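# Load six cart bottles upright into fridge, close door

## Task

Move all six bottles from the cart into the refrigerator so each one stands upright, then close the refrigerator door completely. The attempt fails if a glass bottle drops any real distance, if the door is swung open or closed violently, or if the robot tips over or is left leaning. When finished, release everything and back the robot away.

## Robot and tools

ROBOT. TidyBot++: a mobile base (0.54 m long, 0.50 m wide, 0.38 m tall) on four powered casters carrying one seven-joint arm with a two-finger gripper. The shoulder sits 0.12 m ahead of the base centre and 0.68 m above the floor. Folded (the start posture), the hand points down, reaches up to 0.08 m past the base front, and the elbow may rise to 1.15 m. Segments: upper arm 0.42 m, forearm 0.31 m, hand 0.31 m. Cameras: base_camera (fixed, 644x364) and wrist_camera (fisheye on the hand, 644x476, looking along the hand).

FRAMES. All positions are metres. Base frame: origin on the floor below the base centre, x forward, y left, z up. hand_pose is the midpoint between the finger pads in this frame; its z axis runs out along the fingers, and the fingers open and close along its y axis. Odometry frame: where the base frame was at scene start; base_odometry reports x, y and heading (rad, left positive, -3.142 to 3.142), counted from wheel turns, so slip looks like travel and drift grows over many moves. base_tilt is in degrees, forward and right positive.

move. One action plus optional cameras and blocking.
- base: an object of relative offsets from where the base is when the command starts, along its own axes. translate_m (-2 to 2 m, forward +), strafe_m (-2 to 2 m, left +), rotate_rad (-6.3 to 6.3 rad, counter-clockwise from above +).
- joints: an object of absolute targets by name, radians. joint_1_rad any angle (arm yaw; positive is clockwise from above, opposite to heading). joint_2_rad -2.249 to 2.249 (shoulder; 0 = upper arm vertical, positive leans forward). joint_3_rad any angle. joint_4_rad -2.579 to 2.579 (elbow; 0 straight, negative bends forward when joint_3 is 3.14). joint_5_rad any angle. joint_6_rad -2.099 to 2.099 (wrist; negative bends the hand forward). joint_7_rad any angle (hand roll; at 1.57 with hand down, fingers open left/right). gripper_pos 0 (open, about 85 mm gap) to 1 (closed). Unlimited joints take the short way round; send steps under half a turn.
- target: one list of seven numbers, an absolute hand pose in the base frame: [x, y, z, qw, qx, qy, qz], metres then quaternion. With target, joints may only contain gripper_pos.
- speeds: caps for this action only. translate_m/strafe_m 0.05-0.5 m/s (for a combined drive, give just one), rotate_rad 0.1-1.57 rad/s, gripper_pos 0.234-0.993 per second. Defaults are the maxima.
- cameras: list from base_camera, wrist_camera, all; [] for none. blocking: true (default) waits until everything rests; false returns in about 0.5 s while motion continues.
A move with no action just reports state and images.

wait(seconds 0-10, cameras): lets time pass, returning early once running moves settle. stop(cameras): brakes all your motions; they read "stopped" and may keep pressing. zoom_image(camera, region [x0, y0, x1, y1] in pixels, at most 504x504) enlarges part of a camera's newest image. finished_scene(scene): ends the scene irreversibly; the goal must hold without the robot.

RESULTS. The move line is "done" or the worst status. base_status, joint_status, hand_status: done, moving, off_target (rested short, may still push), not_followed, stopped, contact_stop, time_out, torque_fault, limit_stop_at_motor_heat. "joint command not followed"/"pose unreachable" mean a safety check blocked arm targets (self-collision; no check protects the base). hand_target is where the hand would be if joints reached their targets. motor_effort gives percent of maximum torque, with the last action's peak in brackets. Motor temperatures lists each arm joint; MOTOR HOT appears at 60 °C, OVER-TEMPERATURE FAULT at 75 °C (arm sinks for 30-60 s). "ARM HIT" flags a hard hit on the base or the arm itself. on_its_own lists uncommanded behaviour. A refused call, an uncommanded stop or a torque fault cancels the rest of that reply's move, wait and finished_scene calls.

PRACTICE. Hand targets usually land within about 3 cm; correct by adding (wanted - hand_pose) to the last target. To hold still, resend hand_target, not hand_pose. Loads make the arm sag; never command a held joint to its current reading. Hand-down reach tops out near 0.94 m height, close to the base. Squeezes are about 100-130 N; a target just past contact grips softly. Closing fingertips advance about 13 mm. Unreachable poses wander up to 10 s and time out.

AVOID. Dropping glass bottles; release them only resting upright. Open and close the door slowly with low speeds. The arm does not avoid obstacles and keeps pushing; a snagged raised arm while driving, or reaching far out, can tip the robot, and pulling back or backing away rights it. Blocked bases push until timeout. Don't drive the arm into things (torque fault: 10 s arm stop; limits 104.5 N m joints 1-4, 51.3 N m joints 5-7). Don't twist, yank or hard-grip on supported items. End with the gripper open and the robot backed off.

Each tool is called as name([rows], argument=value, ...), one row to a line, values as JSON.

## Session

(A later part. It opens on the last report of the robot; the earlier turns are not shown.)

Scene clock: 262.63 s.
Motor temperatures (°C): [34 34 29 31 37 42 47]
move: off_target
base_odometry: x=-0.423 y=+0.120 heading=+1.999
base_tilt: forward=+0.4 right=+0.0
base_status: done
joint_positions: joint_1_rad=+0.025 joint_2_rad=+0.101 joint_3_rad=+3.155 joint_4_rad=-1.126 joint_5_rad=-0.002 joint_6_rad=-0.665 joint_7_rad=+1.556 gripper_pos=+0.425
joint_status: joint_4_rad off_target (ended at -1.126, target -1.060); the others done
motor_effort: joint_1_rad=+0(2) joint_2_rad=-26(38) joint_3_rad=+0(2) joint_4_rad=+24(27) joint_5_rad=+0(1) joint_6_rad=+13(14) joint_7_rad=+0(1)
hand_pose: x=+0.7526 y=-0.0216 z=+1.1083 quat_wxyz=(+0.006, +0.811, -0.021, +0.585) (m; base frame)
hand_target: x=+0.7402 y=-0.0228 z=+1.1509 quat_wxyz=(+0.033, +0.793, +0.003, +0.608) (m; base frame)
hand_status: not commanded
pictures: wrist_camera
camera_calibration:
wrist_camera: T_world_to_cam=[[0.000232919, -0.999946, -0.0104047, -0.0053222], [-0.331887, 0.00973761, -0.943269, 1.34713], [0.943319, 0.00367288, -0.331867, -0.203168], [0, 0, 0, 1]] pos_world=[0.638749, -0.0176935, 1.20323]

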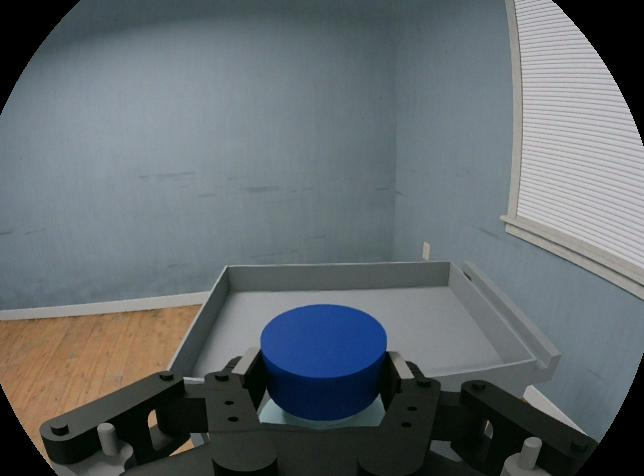

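move(base={"translate_m": -0.016, "strafe_m": 0.722, "rotate_rad": 1.759}, cameras=["wrist_camera"])

Scene clock: 267.50 s.
Motor temperatures (°C): [34 35 29 31 37 42 47]
move: done
base_odometry: x=-1.073 y=-0.194 heading=-2.524
base_tilt: forward=+0.4 right=+0.0
base_status: done
joint_positions: joint_1_rad=+0.017 joint_2_rad=+0.104 joint_3_rad=+3.150 joint_4_rad=-1.126 joint_5_rad=-0.002 joint_6_rad=-0.665 joint_7_rad=+1.556 gripper_pos=+0.425
joint_status: not commanded
motor_effort: joint_1_rad=+1(5) joint_2_rad=-27(31) joint_3_rad=+0(5) joint_4_rad=+24(25) joint_5_rad=+0(2) joint_6_rad=+13(13) joint_7_rad=-1(1)
hand_pose: x=+0.7540 y=-0.0138 z=+1.1064 quat_wxyz=(+0.002, +0.812, -0.016, +0.584) (m; base frame)
hand_target: x=+0.7402 y=-0.0228 z=+1.1509 quat_wxyz=(+0.033, +0.793, +0.003, +0.608) (m; base frame)
hand_status: not commanded
pictures: wrist_camera
camera_calibration:
wrist_camera: T_world_to_cam=[[0.0128635, -0.999861, -0.0106008, -0.00687248], [-0.334988, 0.00567981, -0.942205, 1.34681], [0.942135, 0.0156712, -0.334868, -0.200744], [0, 0, 0, 1]] pos_world=[0.640381, -0.0113753, 1.20168]

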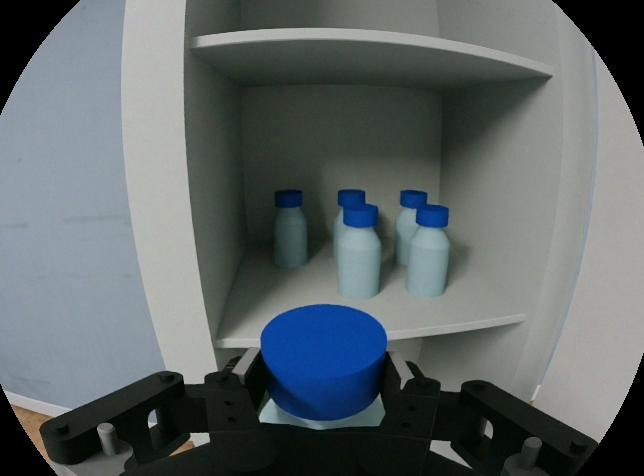

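move(base={"translate_m": 0.392, "strafe_m": 0.042}, speeds={"translate_m": 0.25}, joints={"joint_2_rad": 0.073, "joint_4_rad": -1.18, "joint_6_rad": -0.57}, cameras=["wrist_camera"])

Scene clock: 272.53 s.
Motor temperatures (°C): [34 35 29 31 37 42 47]
move: done
base_odometry: x=-1.369 y=-0.455 heading=-2.525
base_tilt: forward=+0.4 right=+0.0
base_status: done
joint_positions: joint_1_rad=+0.017 joint_2_rad=+0.098 joint_3_rad=+3.150 joint_4_rad=-1.187 joint_5_rad=-0.002 joint_6_rad=-0.639 joint_7_rad=+1.556 gripper_pos=+0.425
joint_status: all done
motor_effort: joint_1_rad=+0(2) joint_2_rad=-28(31) joint_3_rad=+0(2) joint_4_rad=+24(26) joint_5_rad=+0(1) joint_6_rad=+13(14) joint_7_rad=+0(1)
hand_pose: x=+0.7539 y=-0.0140 z=+1.0811 quat_wxyz=(+0.002, +0.820, -0.017, +0.572) (m; base frame)
hand_target: x=+0.7495 y=-0.0223 z=+1.1221 quat_wxyz=(+0.033, +0.790, +0.005, +0.612) (m; base frame)
hand_status: not commanded
pictures: wrist_camera
camera_calibration:
wrist_camera: T_world_to_cam=[[0.0121822, -0.999856, -0.0117791, -0.00556596], [-0.363142, 0.00655182, -0.931711, 1.3329], [0.931654, 0.0156278, -0.36301, -0.170789], [0, 0, 0, 1]] pos_world=[0.643214, -0.011629, 1.17981]

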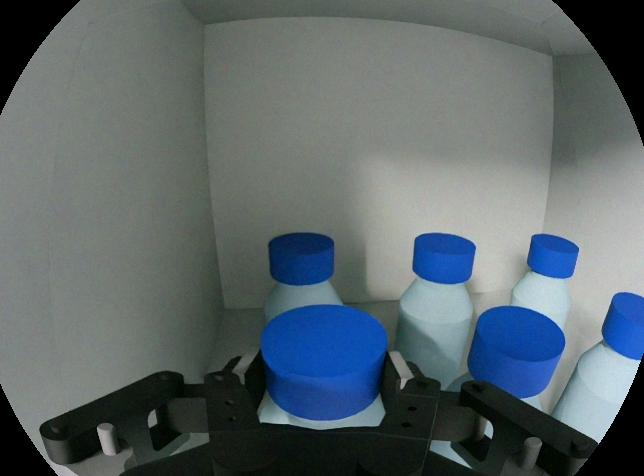

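move(joints={"joint_2_rad": 0.062, "joint_4_rad": -1.235, "joint_6_rad": -0.53}, cameras=[])

move(joints={"joint_2_rad": 0.058, "joint_4_rad": -1.275, "joint_6_rad": -0.52}, cameras=[])

Scene clock: 274.00 s.
Motor temperatures (°C): [34 35 29 31 37 42 47]
move: done
base_odometry: x=-1.369 y=-0.455 heading=-2.525
base_tilt: forward=+0.4 right=+0.0
base_status: not commanded
joint_positions: joint_1_rad=+0.017 joint_2_rad=+0.094 joint_3_rad=+3.150 joint_4_rad=-1.229 joint_5_rad=-0.002 joint_6_rad=-0.605 joint_7_rad=+1.556 gripper_pos=+0.425
joint_status: all done
motor_effort: joint_1_rad=+1(1) joint_2_rad=-26(27) joint_3_rad=+0(1) joint_4_rad=+24(25) joint_5_rad=+0(0) joint_6_rad=+12(13) joint_7_rad=+0(1)
hand_pose: x=+0.7546 y=-0.0141 z=+1.0692 quat_wxyz=(+0.002, +0.821, -0.017, +0.570) (m; base frame)
hand_target: x=+0.7486 y=-0.0220 z=+1.1079 quat_wxyz=(+0.032, +0.792, +0.005, +0.610) (m; base frame)
hand_status: not commanded
pictures: none
No camera images: "cameras" was empty.

Scene clock: 274.67 s.
Motor temperatures (°C): [34 35 29 31 37 42 47]
move: done
base_odometry: x=-1.369 y=-0.455 heading=-2.525
base_tilt: forward=+0.4 right=-0.1
base_status: not commanded
joint_positions: joint_1_rad=+0.017 joint_2_rad=+0.082 joint_3_rad=+3.150 joint_4_rad=-1.256 joint_5_rad=-0.002 joint_6_rad=-0.579 joint_7_rad=+1.556 gripper_pos=+0.425
joint_status: all done
motor_effort: joint_1_rad=+0(1) joint_2_rad=-24(26) joint_3_rad=+1(1) joint_4_rad=+22(23) joint_5_rad=+0(1) joint_6_rad=+11(13) joint_7_rad=+0(0)
hand_pose: x=+0.7520 y=-0.0142 z=+1.0684 quat_wxyz=(+0.002, +0.818, -0.017, +0.575) (m; base frame)
hand_target: x=+0.7476 y=-0.0219 z=+1.0893 quat_wxyz=(+0.032, +0.799, +0.006, +0.600) (m; base frame)
hand_status: not commanded
pictures: none
No camera images: "cameras" was empty.

move(joints={"joint_2_rad": 0.055, "joint_4_rad": -1.305, "joint_6_rad": -0.51}, cameras=[])

move(joints={"gripper_pos": 0.24}, speeds={"gripper_pos": 0.4}, cameras=["wrist_camera"])

Scene clock: 275.57 s.
Motor temperatures (°C): [34 35 29 31 37 42 47]
move: done
base_odometry: x=-1.369 y=-0.455 heading=-2.525
base_tilt: forward=+0.4 right=-0.1
base_status: not commanded
joint_positions: joint_1_rad=+0.017 joint_2_rad=+0.072 joint_3_rad=+3.150 joint_4_rad=-1.276 joint_5_rad=-0.002 joint_6_rad=-0.557 joint_7_rad=+1.556 gripper_pos=+0.425
joint_status: all done
motor_effort: joint_1_rad=+1(2) joint_2_rad=-23(24) joint_3_rad=+1(1) joint_4_rad=+20(21) joint_5_rad=+1(1) joint_6_rad=+8(10) joint_7_rad=+0(0)
hand_pose: x=+0.7498 y=-0.0141 z=+1.0686 quat_wxyz=(+0.002, +0.815, -0.017, +0.579) (m; base frame)
hand_target: x=+0.7467 y=-0.0218 z=+1.0760 quat_wxyz=(+0.031, +0.805, +0.006, +0.593) (m; base frame)
hand_status: not commanded
pictures: none
No camera images: "cameras" was empty.

Scene clock: 276.47 s.
Motor temperatures (°C): [34 35 29 31 37 42 47]
move: done
base_odometry: x=-1.369 y=-0.455 heading=-2.525
base_tilt: forward=+0.4 right=+0.0
base_status: not commanded
joint_positions: joint_1_rad=+0.017 joint_2_rad=+0.068 joint_3_rad=+3.150 joint_4_rad=-1.277 joint_5_rad=-0.002 joint_6_rad=-0.557 joint_7_rad=+1.556 gripper_pos=+0.239
joint_status: all done
motor_effort: joint_1_rad=+0(1) joint_2_rad=-22(23) joint_3_rad=+0(1) joint_4_rad=+20(20) joint_5_rad=+0(1) joint_6_rad=+9(9) joint_7_rad=+0(1)
hand_pose: x=+0.7483 y=-0.0141 z=+1.0707 quat_wxyz=(+0.002, +0.814, -0.017, +0.581) (m; base frame)
hand_target: x=+0.7467 y=-0.0218 z=+1.0760 quat_wxyz=(+0.031, +0.805, +0.006, +0.593) (m; base frame)
hand_status: not commanded
pictures: wrist_camera
camera_calibration:
wrist_camera: T_world_to_cam=[[0.012121, -0.999864, -0.0112256, -0.0062798], [-0.342058, 0.00640302, -0.939657, 1.31385], [0.939601, 0.0152294, -0.341934, -0.197835], [0, 0, 0, 1]] pos_world=[0.635375, -0.0116787, 1.16685]

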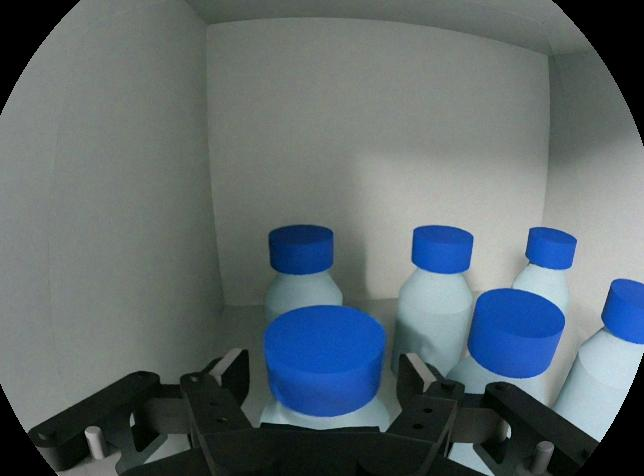

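move(base={"translate_m": -0.9})

Scene clock: 282.57 s.
Motor temperatures (°C): [34 35 29 31 37 42 47]
move: done
base_odometry: x=-0.634 y=+0.065 heading=-2.525
base_tilt: forward=+0.4 right=+0.0
base_status: done
joint_positions: joint_1_rad=+0.018 joint_2_rad=+0.049 joint_3_rad=+3.151 joint_4_rad=-1.280 joint_5_rad=-0.002 joint_6_rad=-0.557 joint_7_rad=+1.556 gripper_pos=+0.239
joint_status: not commanded
motor_effort: joint_1_rad=+1(3) joint_2_rad=-21(27) joint_3_rad=+0(3) joint_4_rad=+20(21) joint_5_rad=+0(1) joint_6_rad=+9(10) joint_7_rad=+0(1)
hand_pose: x=+0.7407 y=-0.0146 z=+1.0808 quat_wxyz=(+0.003, +0.809, -0.017, +0.587) (m; base frame)
hand_target: x=+0.7467 y=-0.0218 z=+1.0760 quat_wxyz=(+0.031, +0.805, +0.006, +0.593) (m; base frame)
hand_status: not commanded
pictures: base_camera, wrist_camera
camera_calibration:
wrist_camera: T_world_to_cam=[[0.0113564, -0.999878, -0.010753, -0.00646546], [-0.326899, 0.00645033, -0.945037, 1.31533], [0.944991, 0.0142474, -0.326786, -0.207669], [0, 0, 0, 1]] pos_world=[0.626299, -0.0119902, 1.1751]

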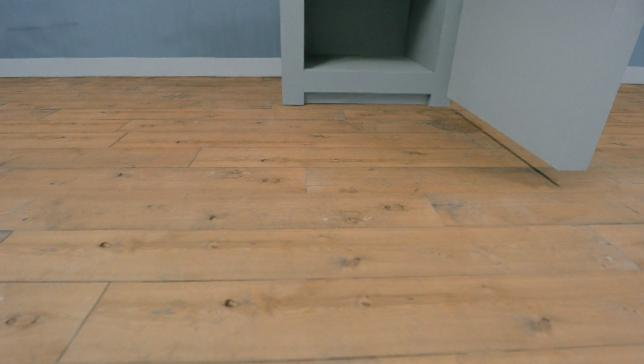

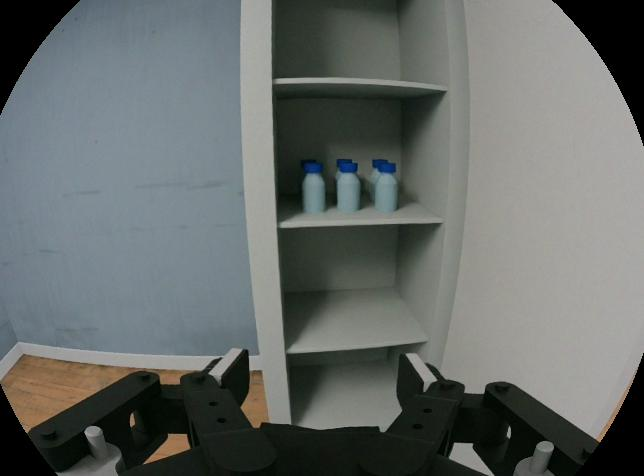

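move(base={"translate_m": 0.372, "strafe_m": -1.346, "rotate_rad": 1.154}, joints={"gripper_pos": 1.0})

Scene clock: 293.80 s.
Motor temperatures (°C): [34 35 29 31 37 42 47]
move: done
base_odometry: x=-1.716 y=+0.949 heading=-1.371
base_tilt: forward=+0.4 right=+0.0
base_status: done
joint_positions: joint_1_rad=+0.017 joint_2_rad=+0.048 joint_3_rad=+3.149 joint_4_rad=-1.280 joint_5_rad=-0.002 joint_6_rad=-0.557 joint_7_rad=+1.556 gripper_pos=+1.000
joint_status: all done
motor_effort: joint_1_rad=+0(3) joint_2_rad=-20(24) joint_3_rad=+0(2) joint_4_rad=+20(21) joint_5_rad=+0(1) joint_6_rad=+9(10) joint_7_rad=+0(1)
hand_pose: x=+0.7403 y=-0.0137 z=+1.0814 quat_wxyz=(+0.002, +0.809, -0.016, +0.588) (m; base frame)
hand_target: x=+0.7467 y=-0.0218 z=+1.0760 quat_wxyz=(+0.031, +0.805, +0.006, +0.593) (m; base frame)
hand_status: not commanded
pictures: base_camera, wrist_camera
camera_calibration:
wrist_camera: T_world_to_cam=[[0.0127464, -0.999861, -0.010783, -0.00660704], [-0.325988, 0.00603939, -0.945354, 1.31539], [0.945288, 0.015565, -0.325866, -0.208246], [0, 0, 0, 1]] pos_world=[0.62574, -0.0113089, 1.17558]

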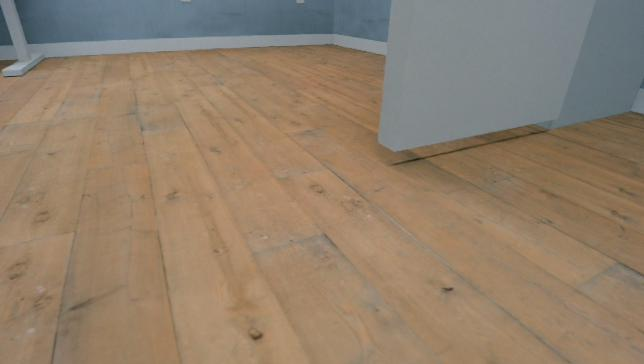

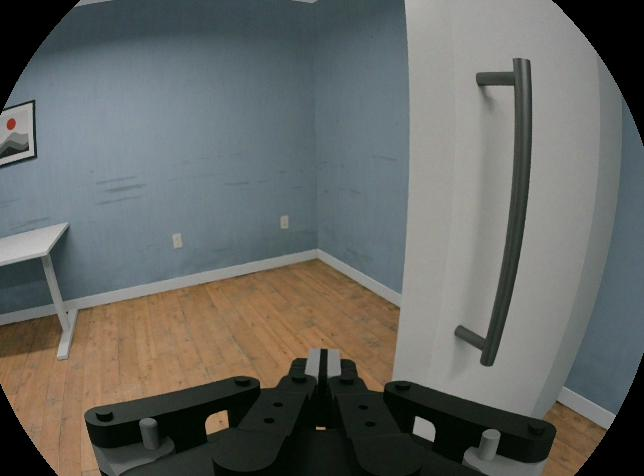

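move(base={"translate_m": 0.213, "strafe_m": -0.258}, joints={"joint_2_rad": 0.208, "joint_4_rad": -2.035, "joint_6_rad": 0.355})

Scene clock: 299.20 s.
Motor temperatures (°C): [34 35 29 31 37 42 47]
move: done
base_odometry: x=-1.927 y=+0.688 heading=-1.370
base_tilt: forward=+0.4 right=+0.0
base_status: done
joint_positions: joint_1_rad=+0.026 joint_2_rad=+0.203 joint_3_rad=+3.155 joint_4_rad=-2.015 joint_5_rad=-0.002 joint_6_rad=+0.296 joint_7_rad=+1.559 gripper_pos=+1.000
joint_status: all done
motor_effort: joint_1_rad=+0(20) joint_2_rad=-23(27) joint_3_rad=+0(20) joint_4_rad=+17(21) joint_5_rad=+0(2) joint_6_rad=+9(10) joint_7_rad=+0(1)
hand_pose: x=+0.7468 y=-0.0231 z=+0.7973 quat_wxyz=(+0.009, +0.819, -0.021, +0.573) (m; base frame)
hand_target: x=+0.7476 y=-0.0139 z=+0.8006 quat_wxyz=(+0.022, +0.810, +0.015, +0.586) (m; base frame)
hand_status: not commanded
pictures: base_camera, wrist_camera
camera_calibration:
wrist_camera: T_world_to_cam=[[-0.00208045, -0.999981, -0.00587837, -0.0119658], [-0.360655, 0.00623308, -0.932679, 1.06482], [0.932697, 0.00017967, -0.36066, -0.270038], [0, 0, 0, 1]] pos_world=[0.635871, -0.0185542, 0.895674]

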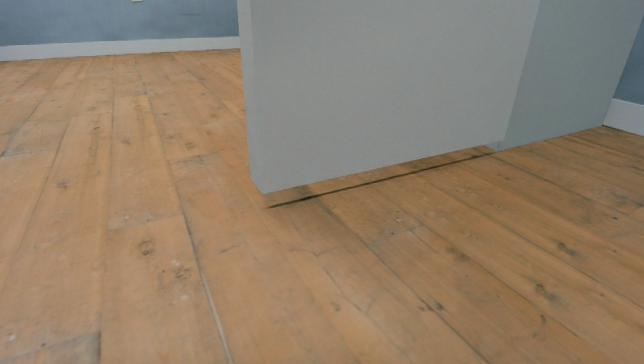

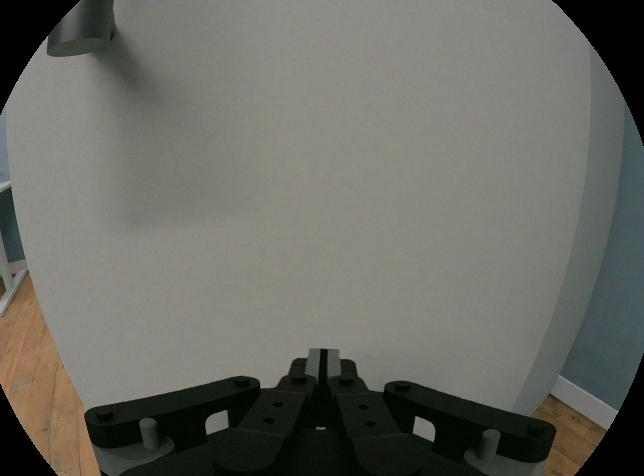

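move(base={"translate_m": 0.483, "strafe_m": 0.334, "rotate_rad": -0.349}, speeds={"translate_m": 0.22, "rotate_rad": 0.12})

Scene clock: 303.37 s.
Motor temperatures (°C): [34 35 29 31 37 42 47]
move: done
base_odometry: x=-1.503 y=+0.281 heading=-1.719
base_tilt: forward=+0.4 right=-0.1
base_status: done
joint_positions: joint_1_rad=+0.026 joint_2_rad=+0.194 joint_3_rad=+3.155 joint_4_rad=-2.046 joint_5_rad=-0.002 joint_6_rad=+0.307 joint_7_rad=+1.560 gripper_pos=+1.000
joint_status: not commanded
motor_effort: joint_1_rad=+0(9) joint_2_rad=-23(24) joint_3_rad=-1(9) joint_4_rad=+17(27) joint_5_rad=+0(3) joint_6_rad=+9(14) joint_7_rad=+0(1)
hand_pose: x=+0.7375 y=-0.0225 z=+0.7896 quat_wxyz=(+0.009, +0.823, -0.021, +0.568) (m; base frame)
hand_target: x=+0.7476 y=-0.0139 z=+0.8006 quat_wxyz=(+0.022, +0.810, +0.015, +0.586) (m; base frame)
hand_status: not commanded
pictures: base_camera, wrist_camera
camera_calibration:
wrist_camera: T_world_to_cam=[[-0.00167593, -0.999979, -0.00621368, -0.0114996], [-0.370668, 0.00639226, -0.928743, 1.05852], [0.928764, 0.000746702, -0.370671, -0.253328], [0, 0, 0, 1]] pos_world=[0.627623, -0.0180765, 0.889123]

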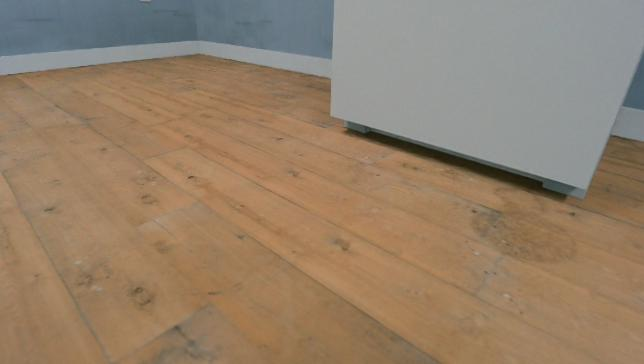

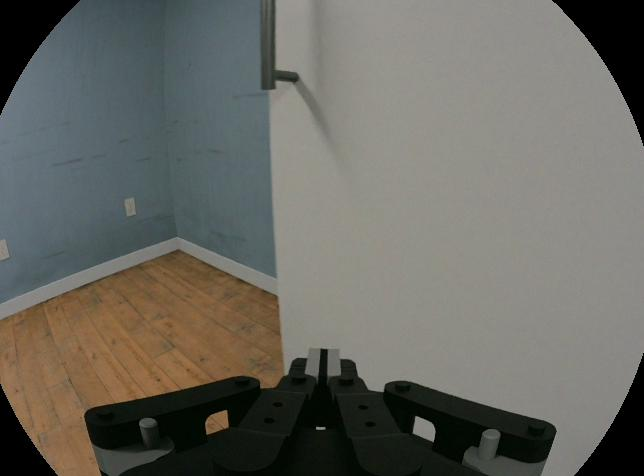

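zoom_image(camera="base_camera", region=[300, 60, 640, 220])

zoom_image(camera="wrist_camera", region=[200, 0, 640, 400])

Scaled by 1.482.

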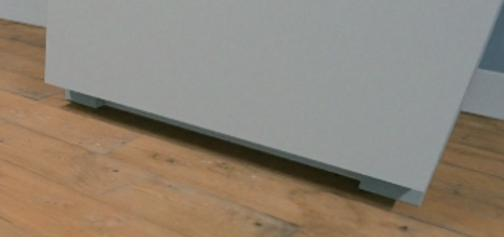

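Scaled by 1.145.

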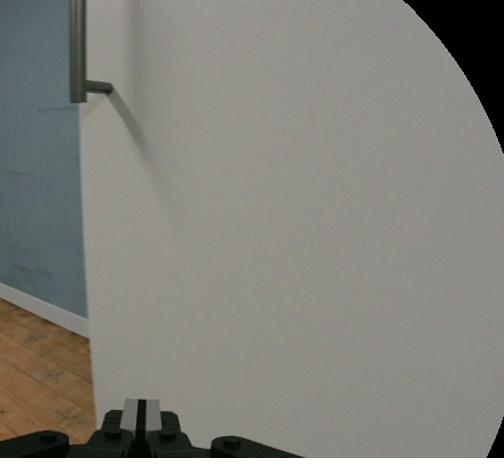

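move(base={"translate_m": 0.335, "strafe_m": 0.215, "rotate_rad": -0.436}, speeds={"translate_m": 0.25, "rotate_rad": 0.3})

Scene clock: 307.83 s.
Motor temperatures (°C): [34 35 29 31 37 42 47]
move: done
base_odometry: x=-1.340 y=-0.082 heading=-2.156
base_tilt: forward=+0.4 right=+0.0
base_status: done
joint_positions: joint_1_rad=+0.020 joint_2_rad=+0.194 joint_3_rad=+3.150 joint_4_rad=-2.046 joint_5_rad=-0.002 joint_6_rad=+0.307 joint_7_rad=+1.560 gripper_pos=+1.000
joint_status: not commanded
motor_effort: joint_1_rad=+0(2) joint_2_rad=-23(24) joint_3_rad=+0(2) joint_4_rad=+18(18) joint_5_rad=+0(1) joint_6_rad=+9(9) joint_7_rad=+0(1)
hand_pose: x=+0.7376 y=-0.0158 z=+0.7895 quat_wxyz=(+0.005, +0.823, -0.016, +0.568) (m; base frame)
hand_target: x=+0.7476 y=-0.0139 z=+0.8006 quat_wxyz=(+0.022, +0.810, +0.015, +0.586) (m; base frame)
hand_status: not commanded
pictures: base_camera, wrist_camera
camera_calibration:
wrist_camera: T_world_to_cam=[[0.00937001, -0.99993, -0.00715852, -0.0121682], [-0.370728, 0.00317487, -0.928736, 1.05851], [0.928694, 0.0113561, -0.370673, -0.253262], [0, 0, 0, 1]] pos_world=[0.627738, -0.012652, 0.889116]

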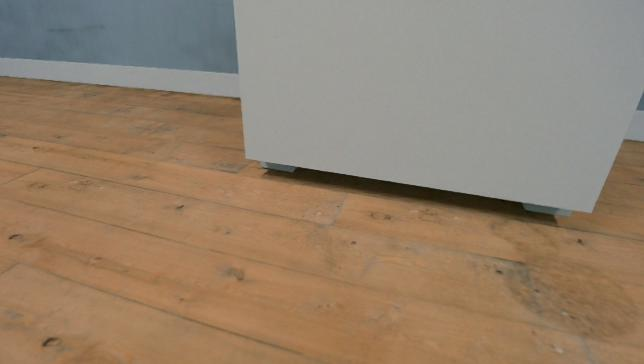

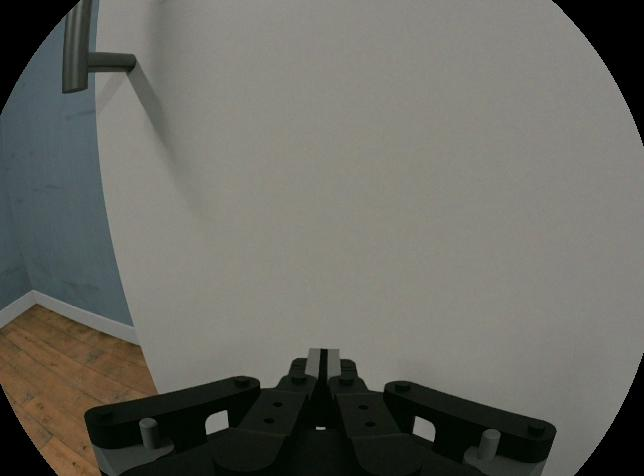

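zoom_image(camera="base_camera", region=[220, 130, 420, 230])

zoom_image(camera="base_camera", region=[430, 150, 630, 250])

Scaled by 2.520.

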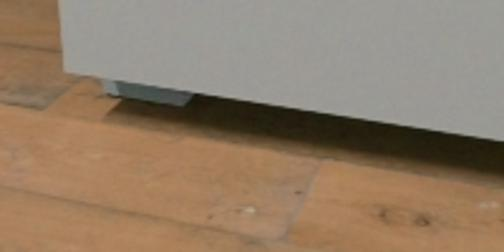

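Scaled by 2.520.

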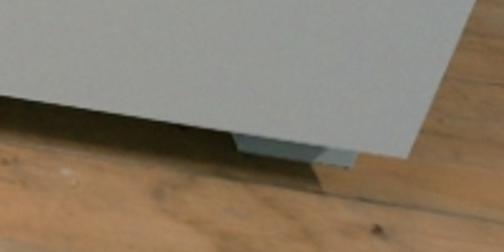

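move(base={"translate_m": 0.075}, speeds={"translate_m": 0.1})

Scene clock: 310.93 s.
Motor temperatures (°C): [34 35 29 31 37 42 47]
move: done
base_odometry: x=-1.381 y=-0.145 heading=-2.155
base_tilt: forward=+0.4 right=+0.0
base_status: done
joint_positions: joint_1_rad=+0.020 joint_2_rad=+0.195 joint_3_rad=+3.150 joint_4_rad=-2.046 joint_5_rad=-0.002 joint_6_rad=+0.307 joint_7_rad=+1.560 gripper_pos=+1.000
joint_status: not commanded
motor_effort: joint_1_rad=+0(1) joint_2_rad=-23(25) joint_3_rad=+0(1) joint_4_rad=+17(18) joint_5_rad=+0(0) joint_6_rad=+9(10) joint_7_rad=+0(1)
hand_pose: x=+0.7378 y=-0.0158 z=+0.7887 quat_wxyz=(+0.005, +0.823, -0.016, +0.568) (m; base frame)
hand_target: x=+0.7476 y=-0.0139 z=+0.8006 quat_wxyz=(+0.022, +0.810, +0.015, +0.586) (m; base frame)
hand_status: not commanded
pictures: base_camera, wrist_camera
camera_calibration:
wrist_camera: T_world_to_cam=[[0.00936068, -0.99993, -0.00719444, -0.0121453], [-0.371948, 0.00319676, -0.928248, 1.05827], [0.928206, 0.011365, -0.371892, -0.252451], [0, 0, 0, 1]] pos_world=[0.628063, -0.0126584, 0.888367]

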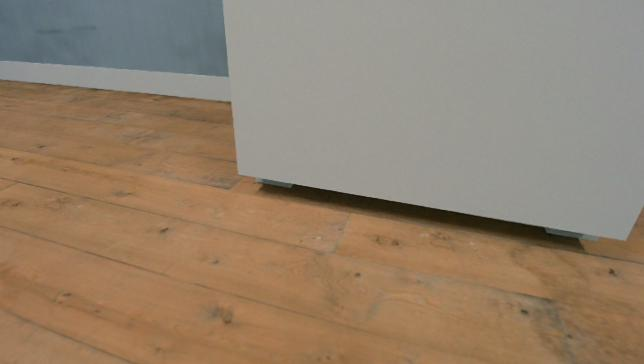

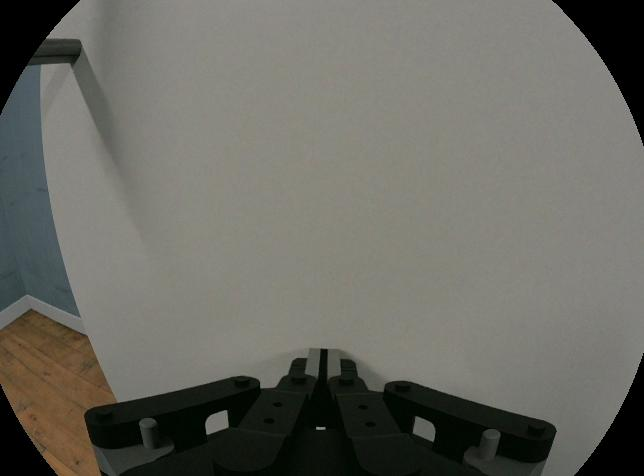

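move(base={"translate_m": 0.03}, speeds={"translate_m": 0.1})

Scene clock: 311.97 s.
Motor temperatures (°C): [34 35 29 31 37 42 47]
move: done
base_odometry: x=-1.397 y=-0.169 heading=-2.155
base_tilt: forward=+0.4 right=+0.0
base_status: done
joint_positions: joint_1_rad=+0.019 joint_2_rad=+0.138 joint_3_rad=+3.148 joint_4_rad=-2.112 joint_5_rad=-0.002 joint_6_rad=+0.306 joint_7_rad=+1.560 gripper_pos=+1.000
joint_status: not commanded
motor_effort: joint_1_rad=+1(2) joint_2_rad=-11(23) joint_3_rad=+3(3) joint_4_rad=+28(35) joint_5_rad=+0(1) joint_6_rad=+15(19) joint_7_rad=+0(0)
hand_pose: x=+0.7112 y=-0.0142 z=+0.7876 quat_wxyz=(+0.004, +0.826, -0.016, +0.564) (m; base frame)
hand_target: x=+0.7476 y=-0.0139 z=+0.8006 quat_wxyz=(+0.022, +0.810, +0.015, +0.586) (m; base frame)
hand_status: not commanded
pictures: base_camera, wrist_camera
camera_calibration:
wrist_camera: T_world_to_cam=[[0.0110118, -0.999909, -0.00782299, -0.0109773], [-0.381064, 0.00303678, -0.924544, 1.05091], [0.924483, 0.0131619, -0.380995, -0.21833], [0, 0, 0, 1]] pos_world=[0.602429, -0.0112941, 0.888348]

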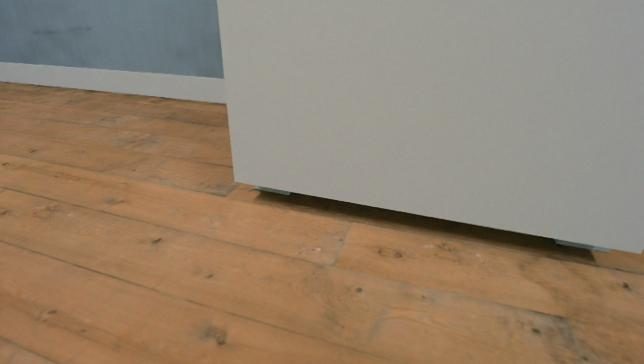

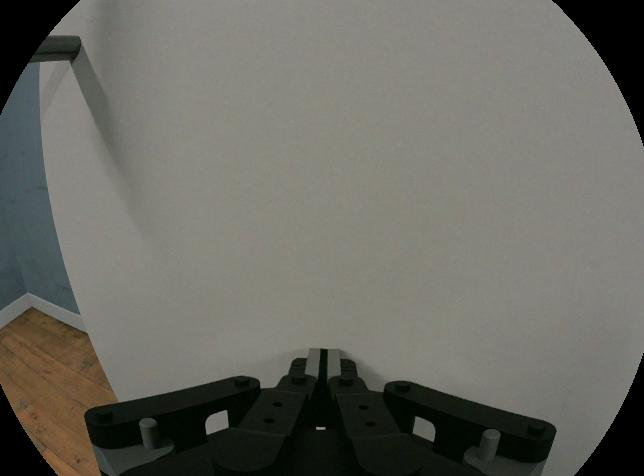

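move(base={"translate_m": -0.4}, speeds={"translate_m": 0.3})

Scene clock: 314.47 s.
Motor temperatures (°C): [34 35 29 31 37 42 47]
move: done
base_odometry: x=-1.176 y=+0.164 heading=-2.155
base_tilt: forward=+0.4 right=+0.0
base_status: done
joint_positions: joint_1_rad=+0.019 joint_2_rad=+0.200 joint_3_rad=+3.151 joint_4_rad=-2.057 joint_5_rad=-0.002 joint_6_rad=+0.322 joint_7_rad=+1.560 gripper_pos=+1.000
joint_status: not commanded
motor_effort: joint_1_rad=+0(5) joint_2_rad=-23(25) joint_3_rad=+0(4) joint_4_rad=+16(27) joint_5_rad=+0(1) joint_6_rad=+9(14) joint_7_rad=+0(1)
hand_pose: x=+0.7364 y=-0.0163 z=+0.7841 quat_wxyz=(+0.006, +0.823, -0.016, +0.567) (m; base frame)
hand_target: x=+0.7476 y=-0.0139 z=+0.8006 quat_wxyz=(+0.022, +0.810, +0.015, +0.586) (m; base frame)
hand_status: not commanded
pictures: base_camera, wrist_camera
camera_calibration:
wrist_camera: T_world_to_cam=[[0.00867829, -0.999942, -0.00644477, -0.0127268], [-0.372676, 0.00274645, -0.927957, 1.05387], [0.927921, 0.0104549, -0.37263, -0.252064], [0, 0, 0, 1]] pos_world=[0.62676, -0.0129852, 0.883942]

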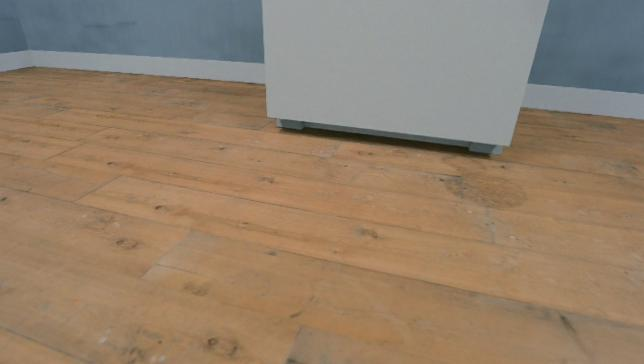

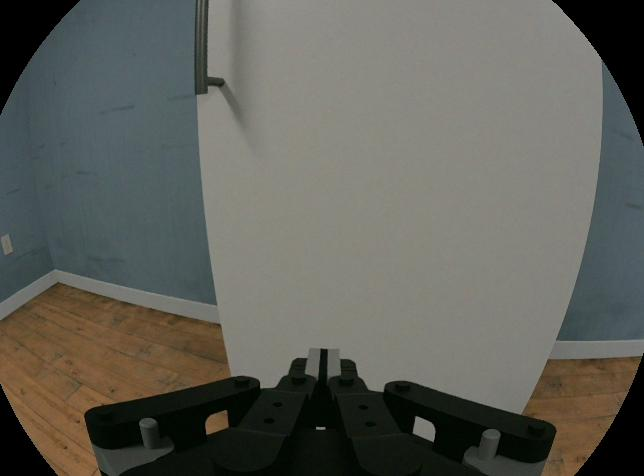

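finished_scene(scene=1)

The scene is finished: the task was done.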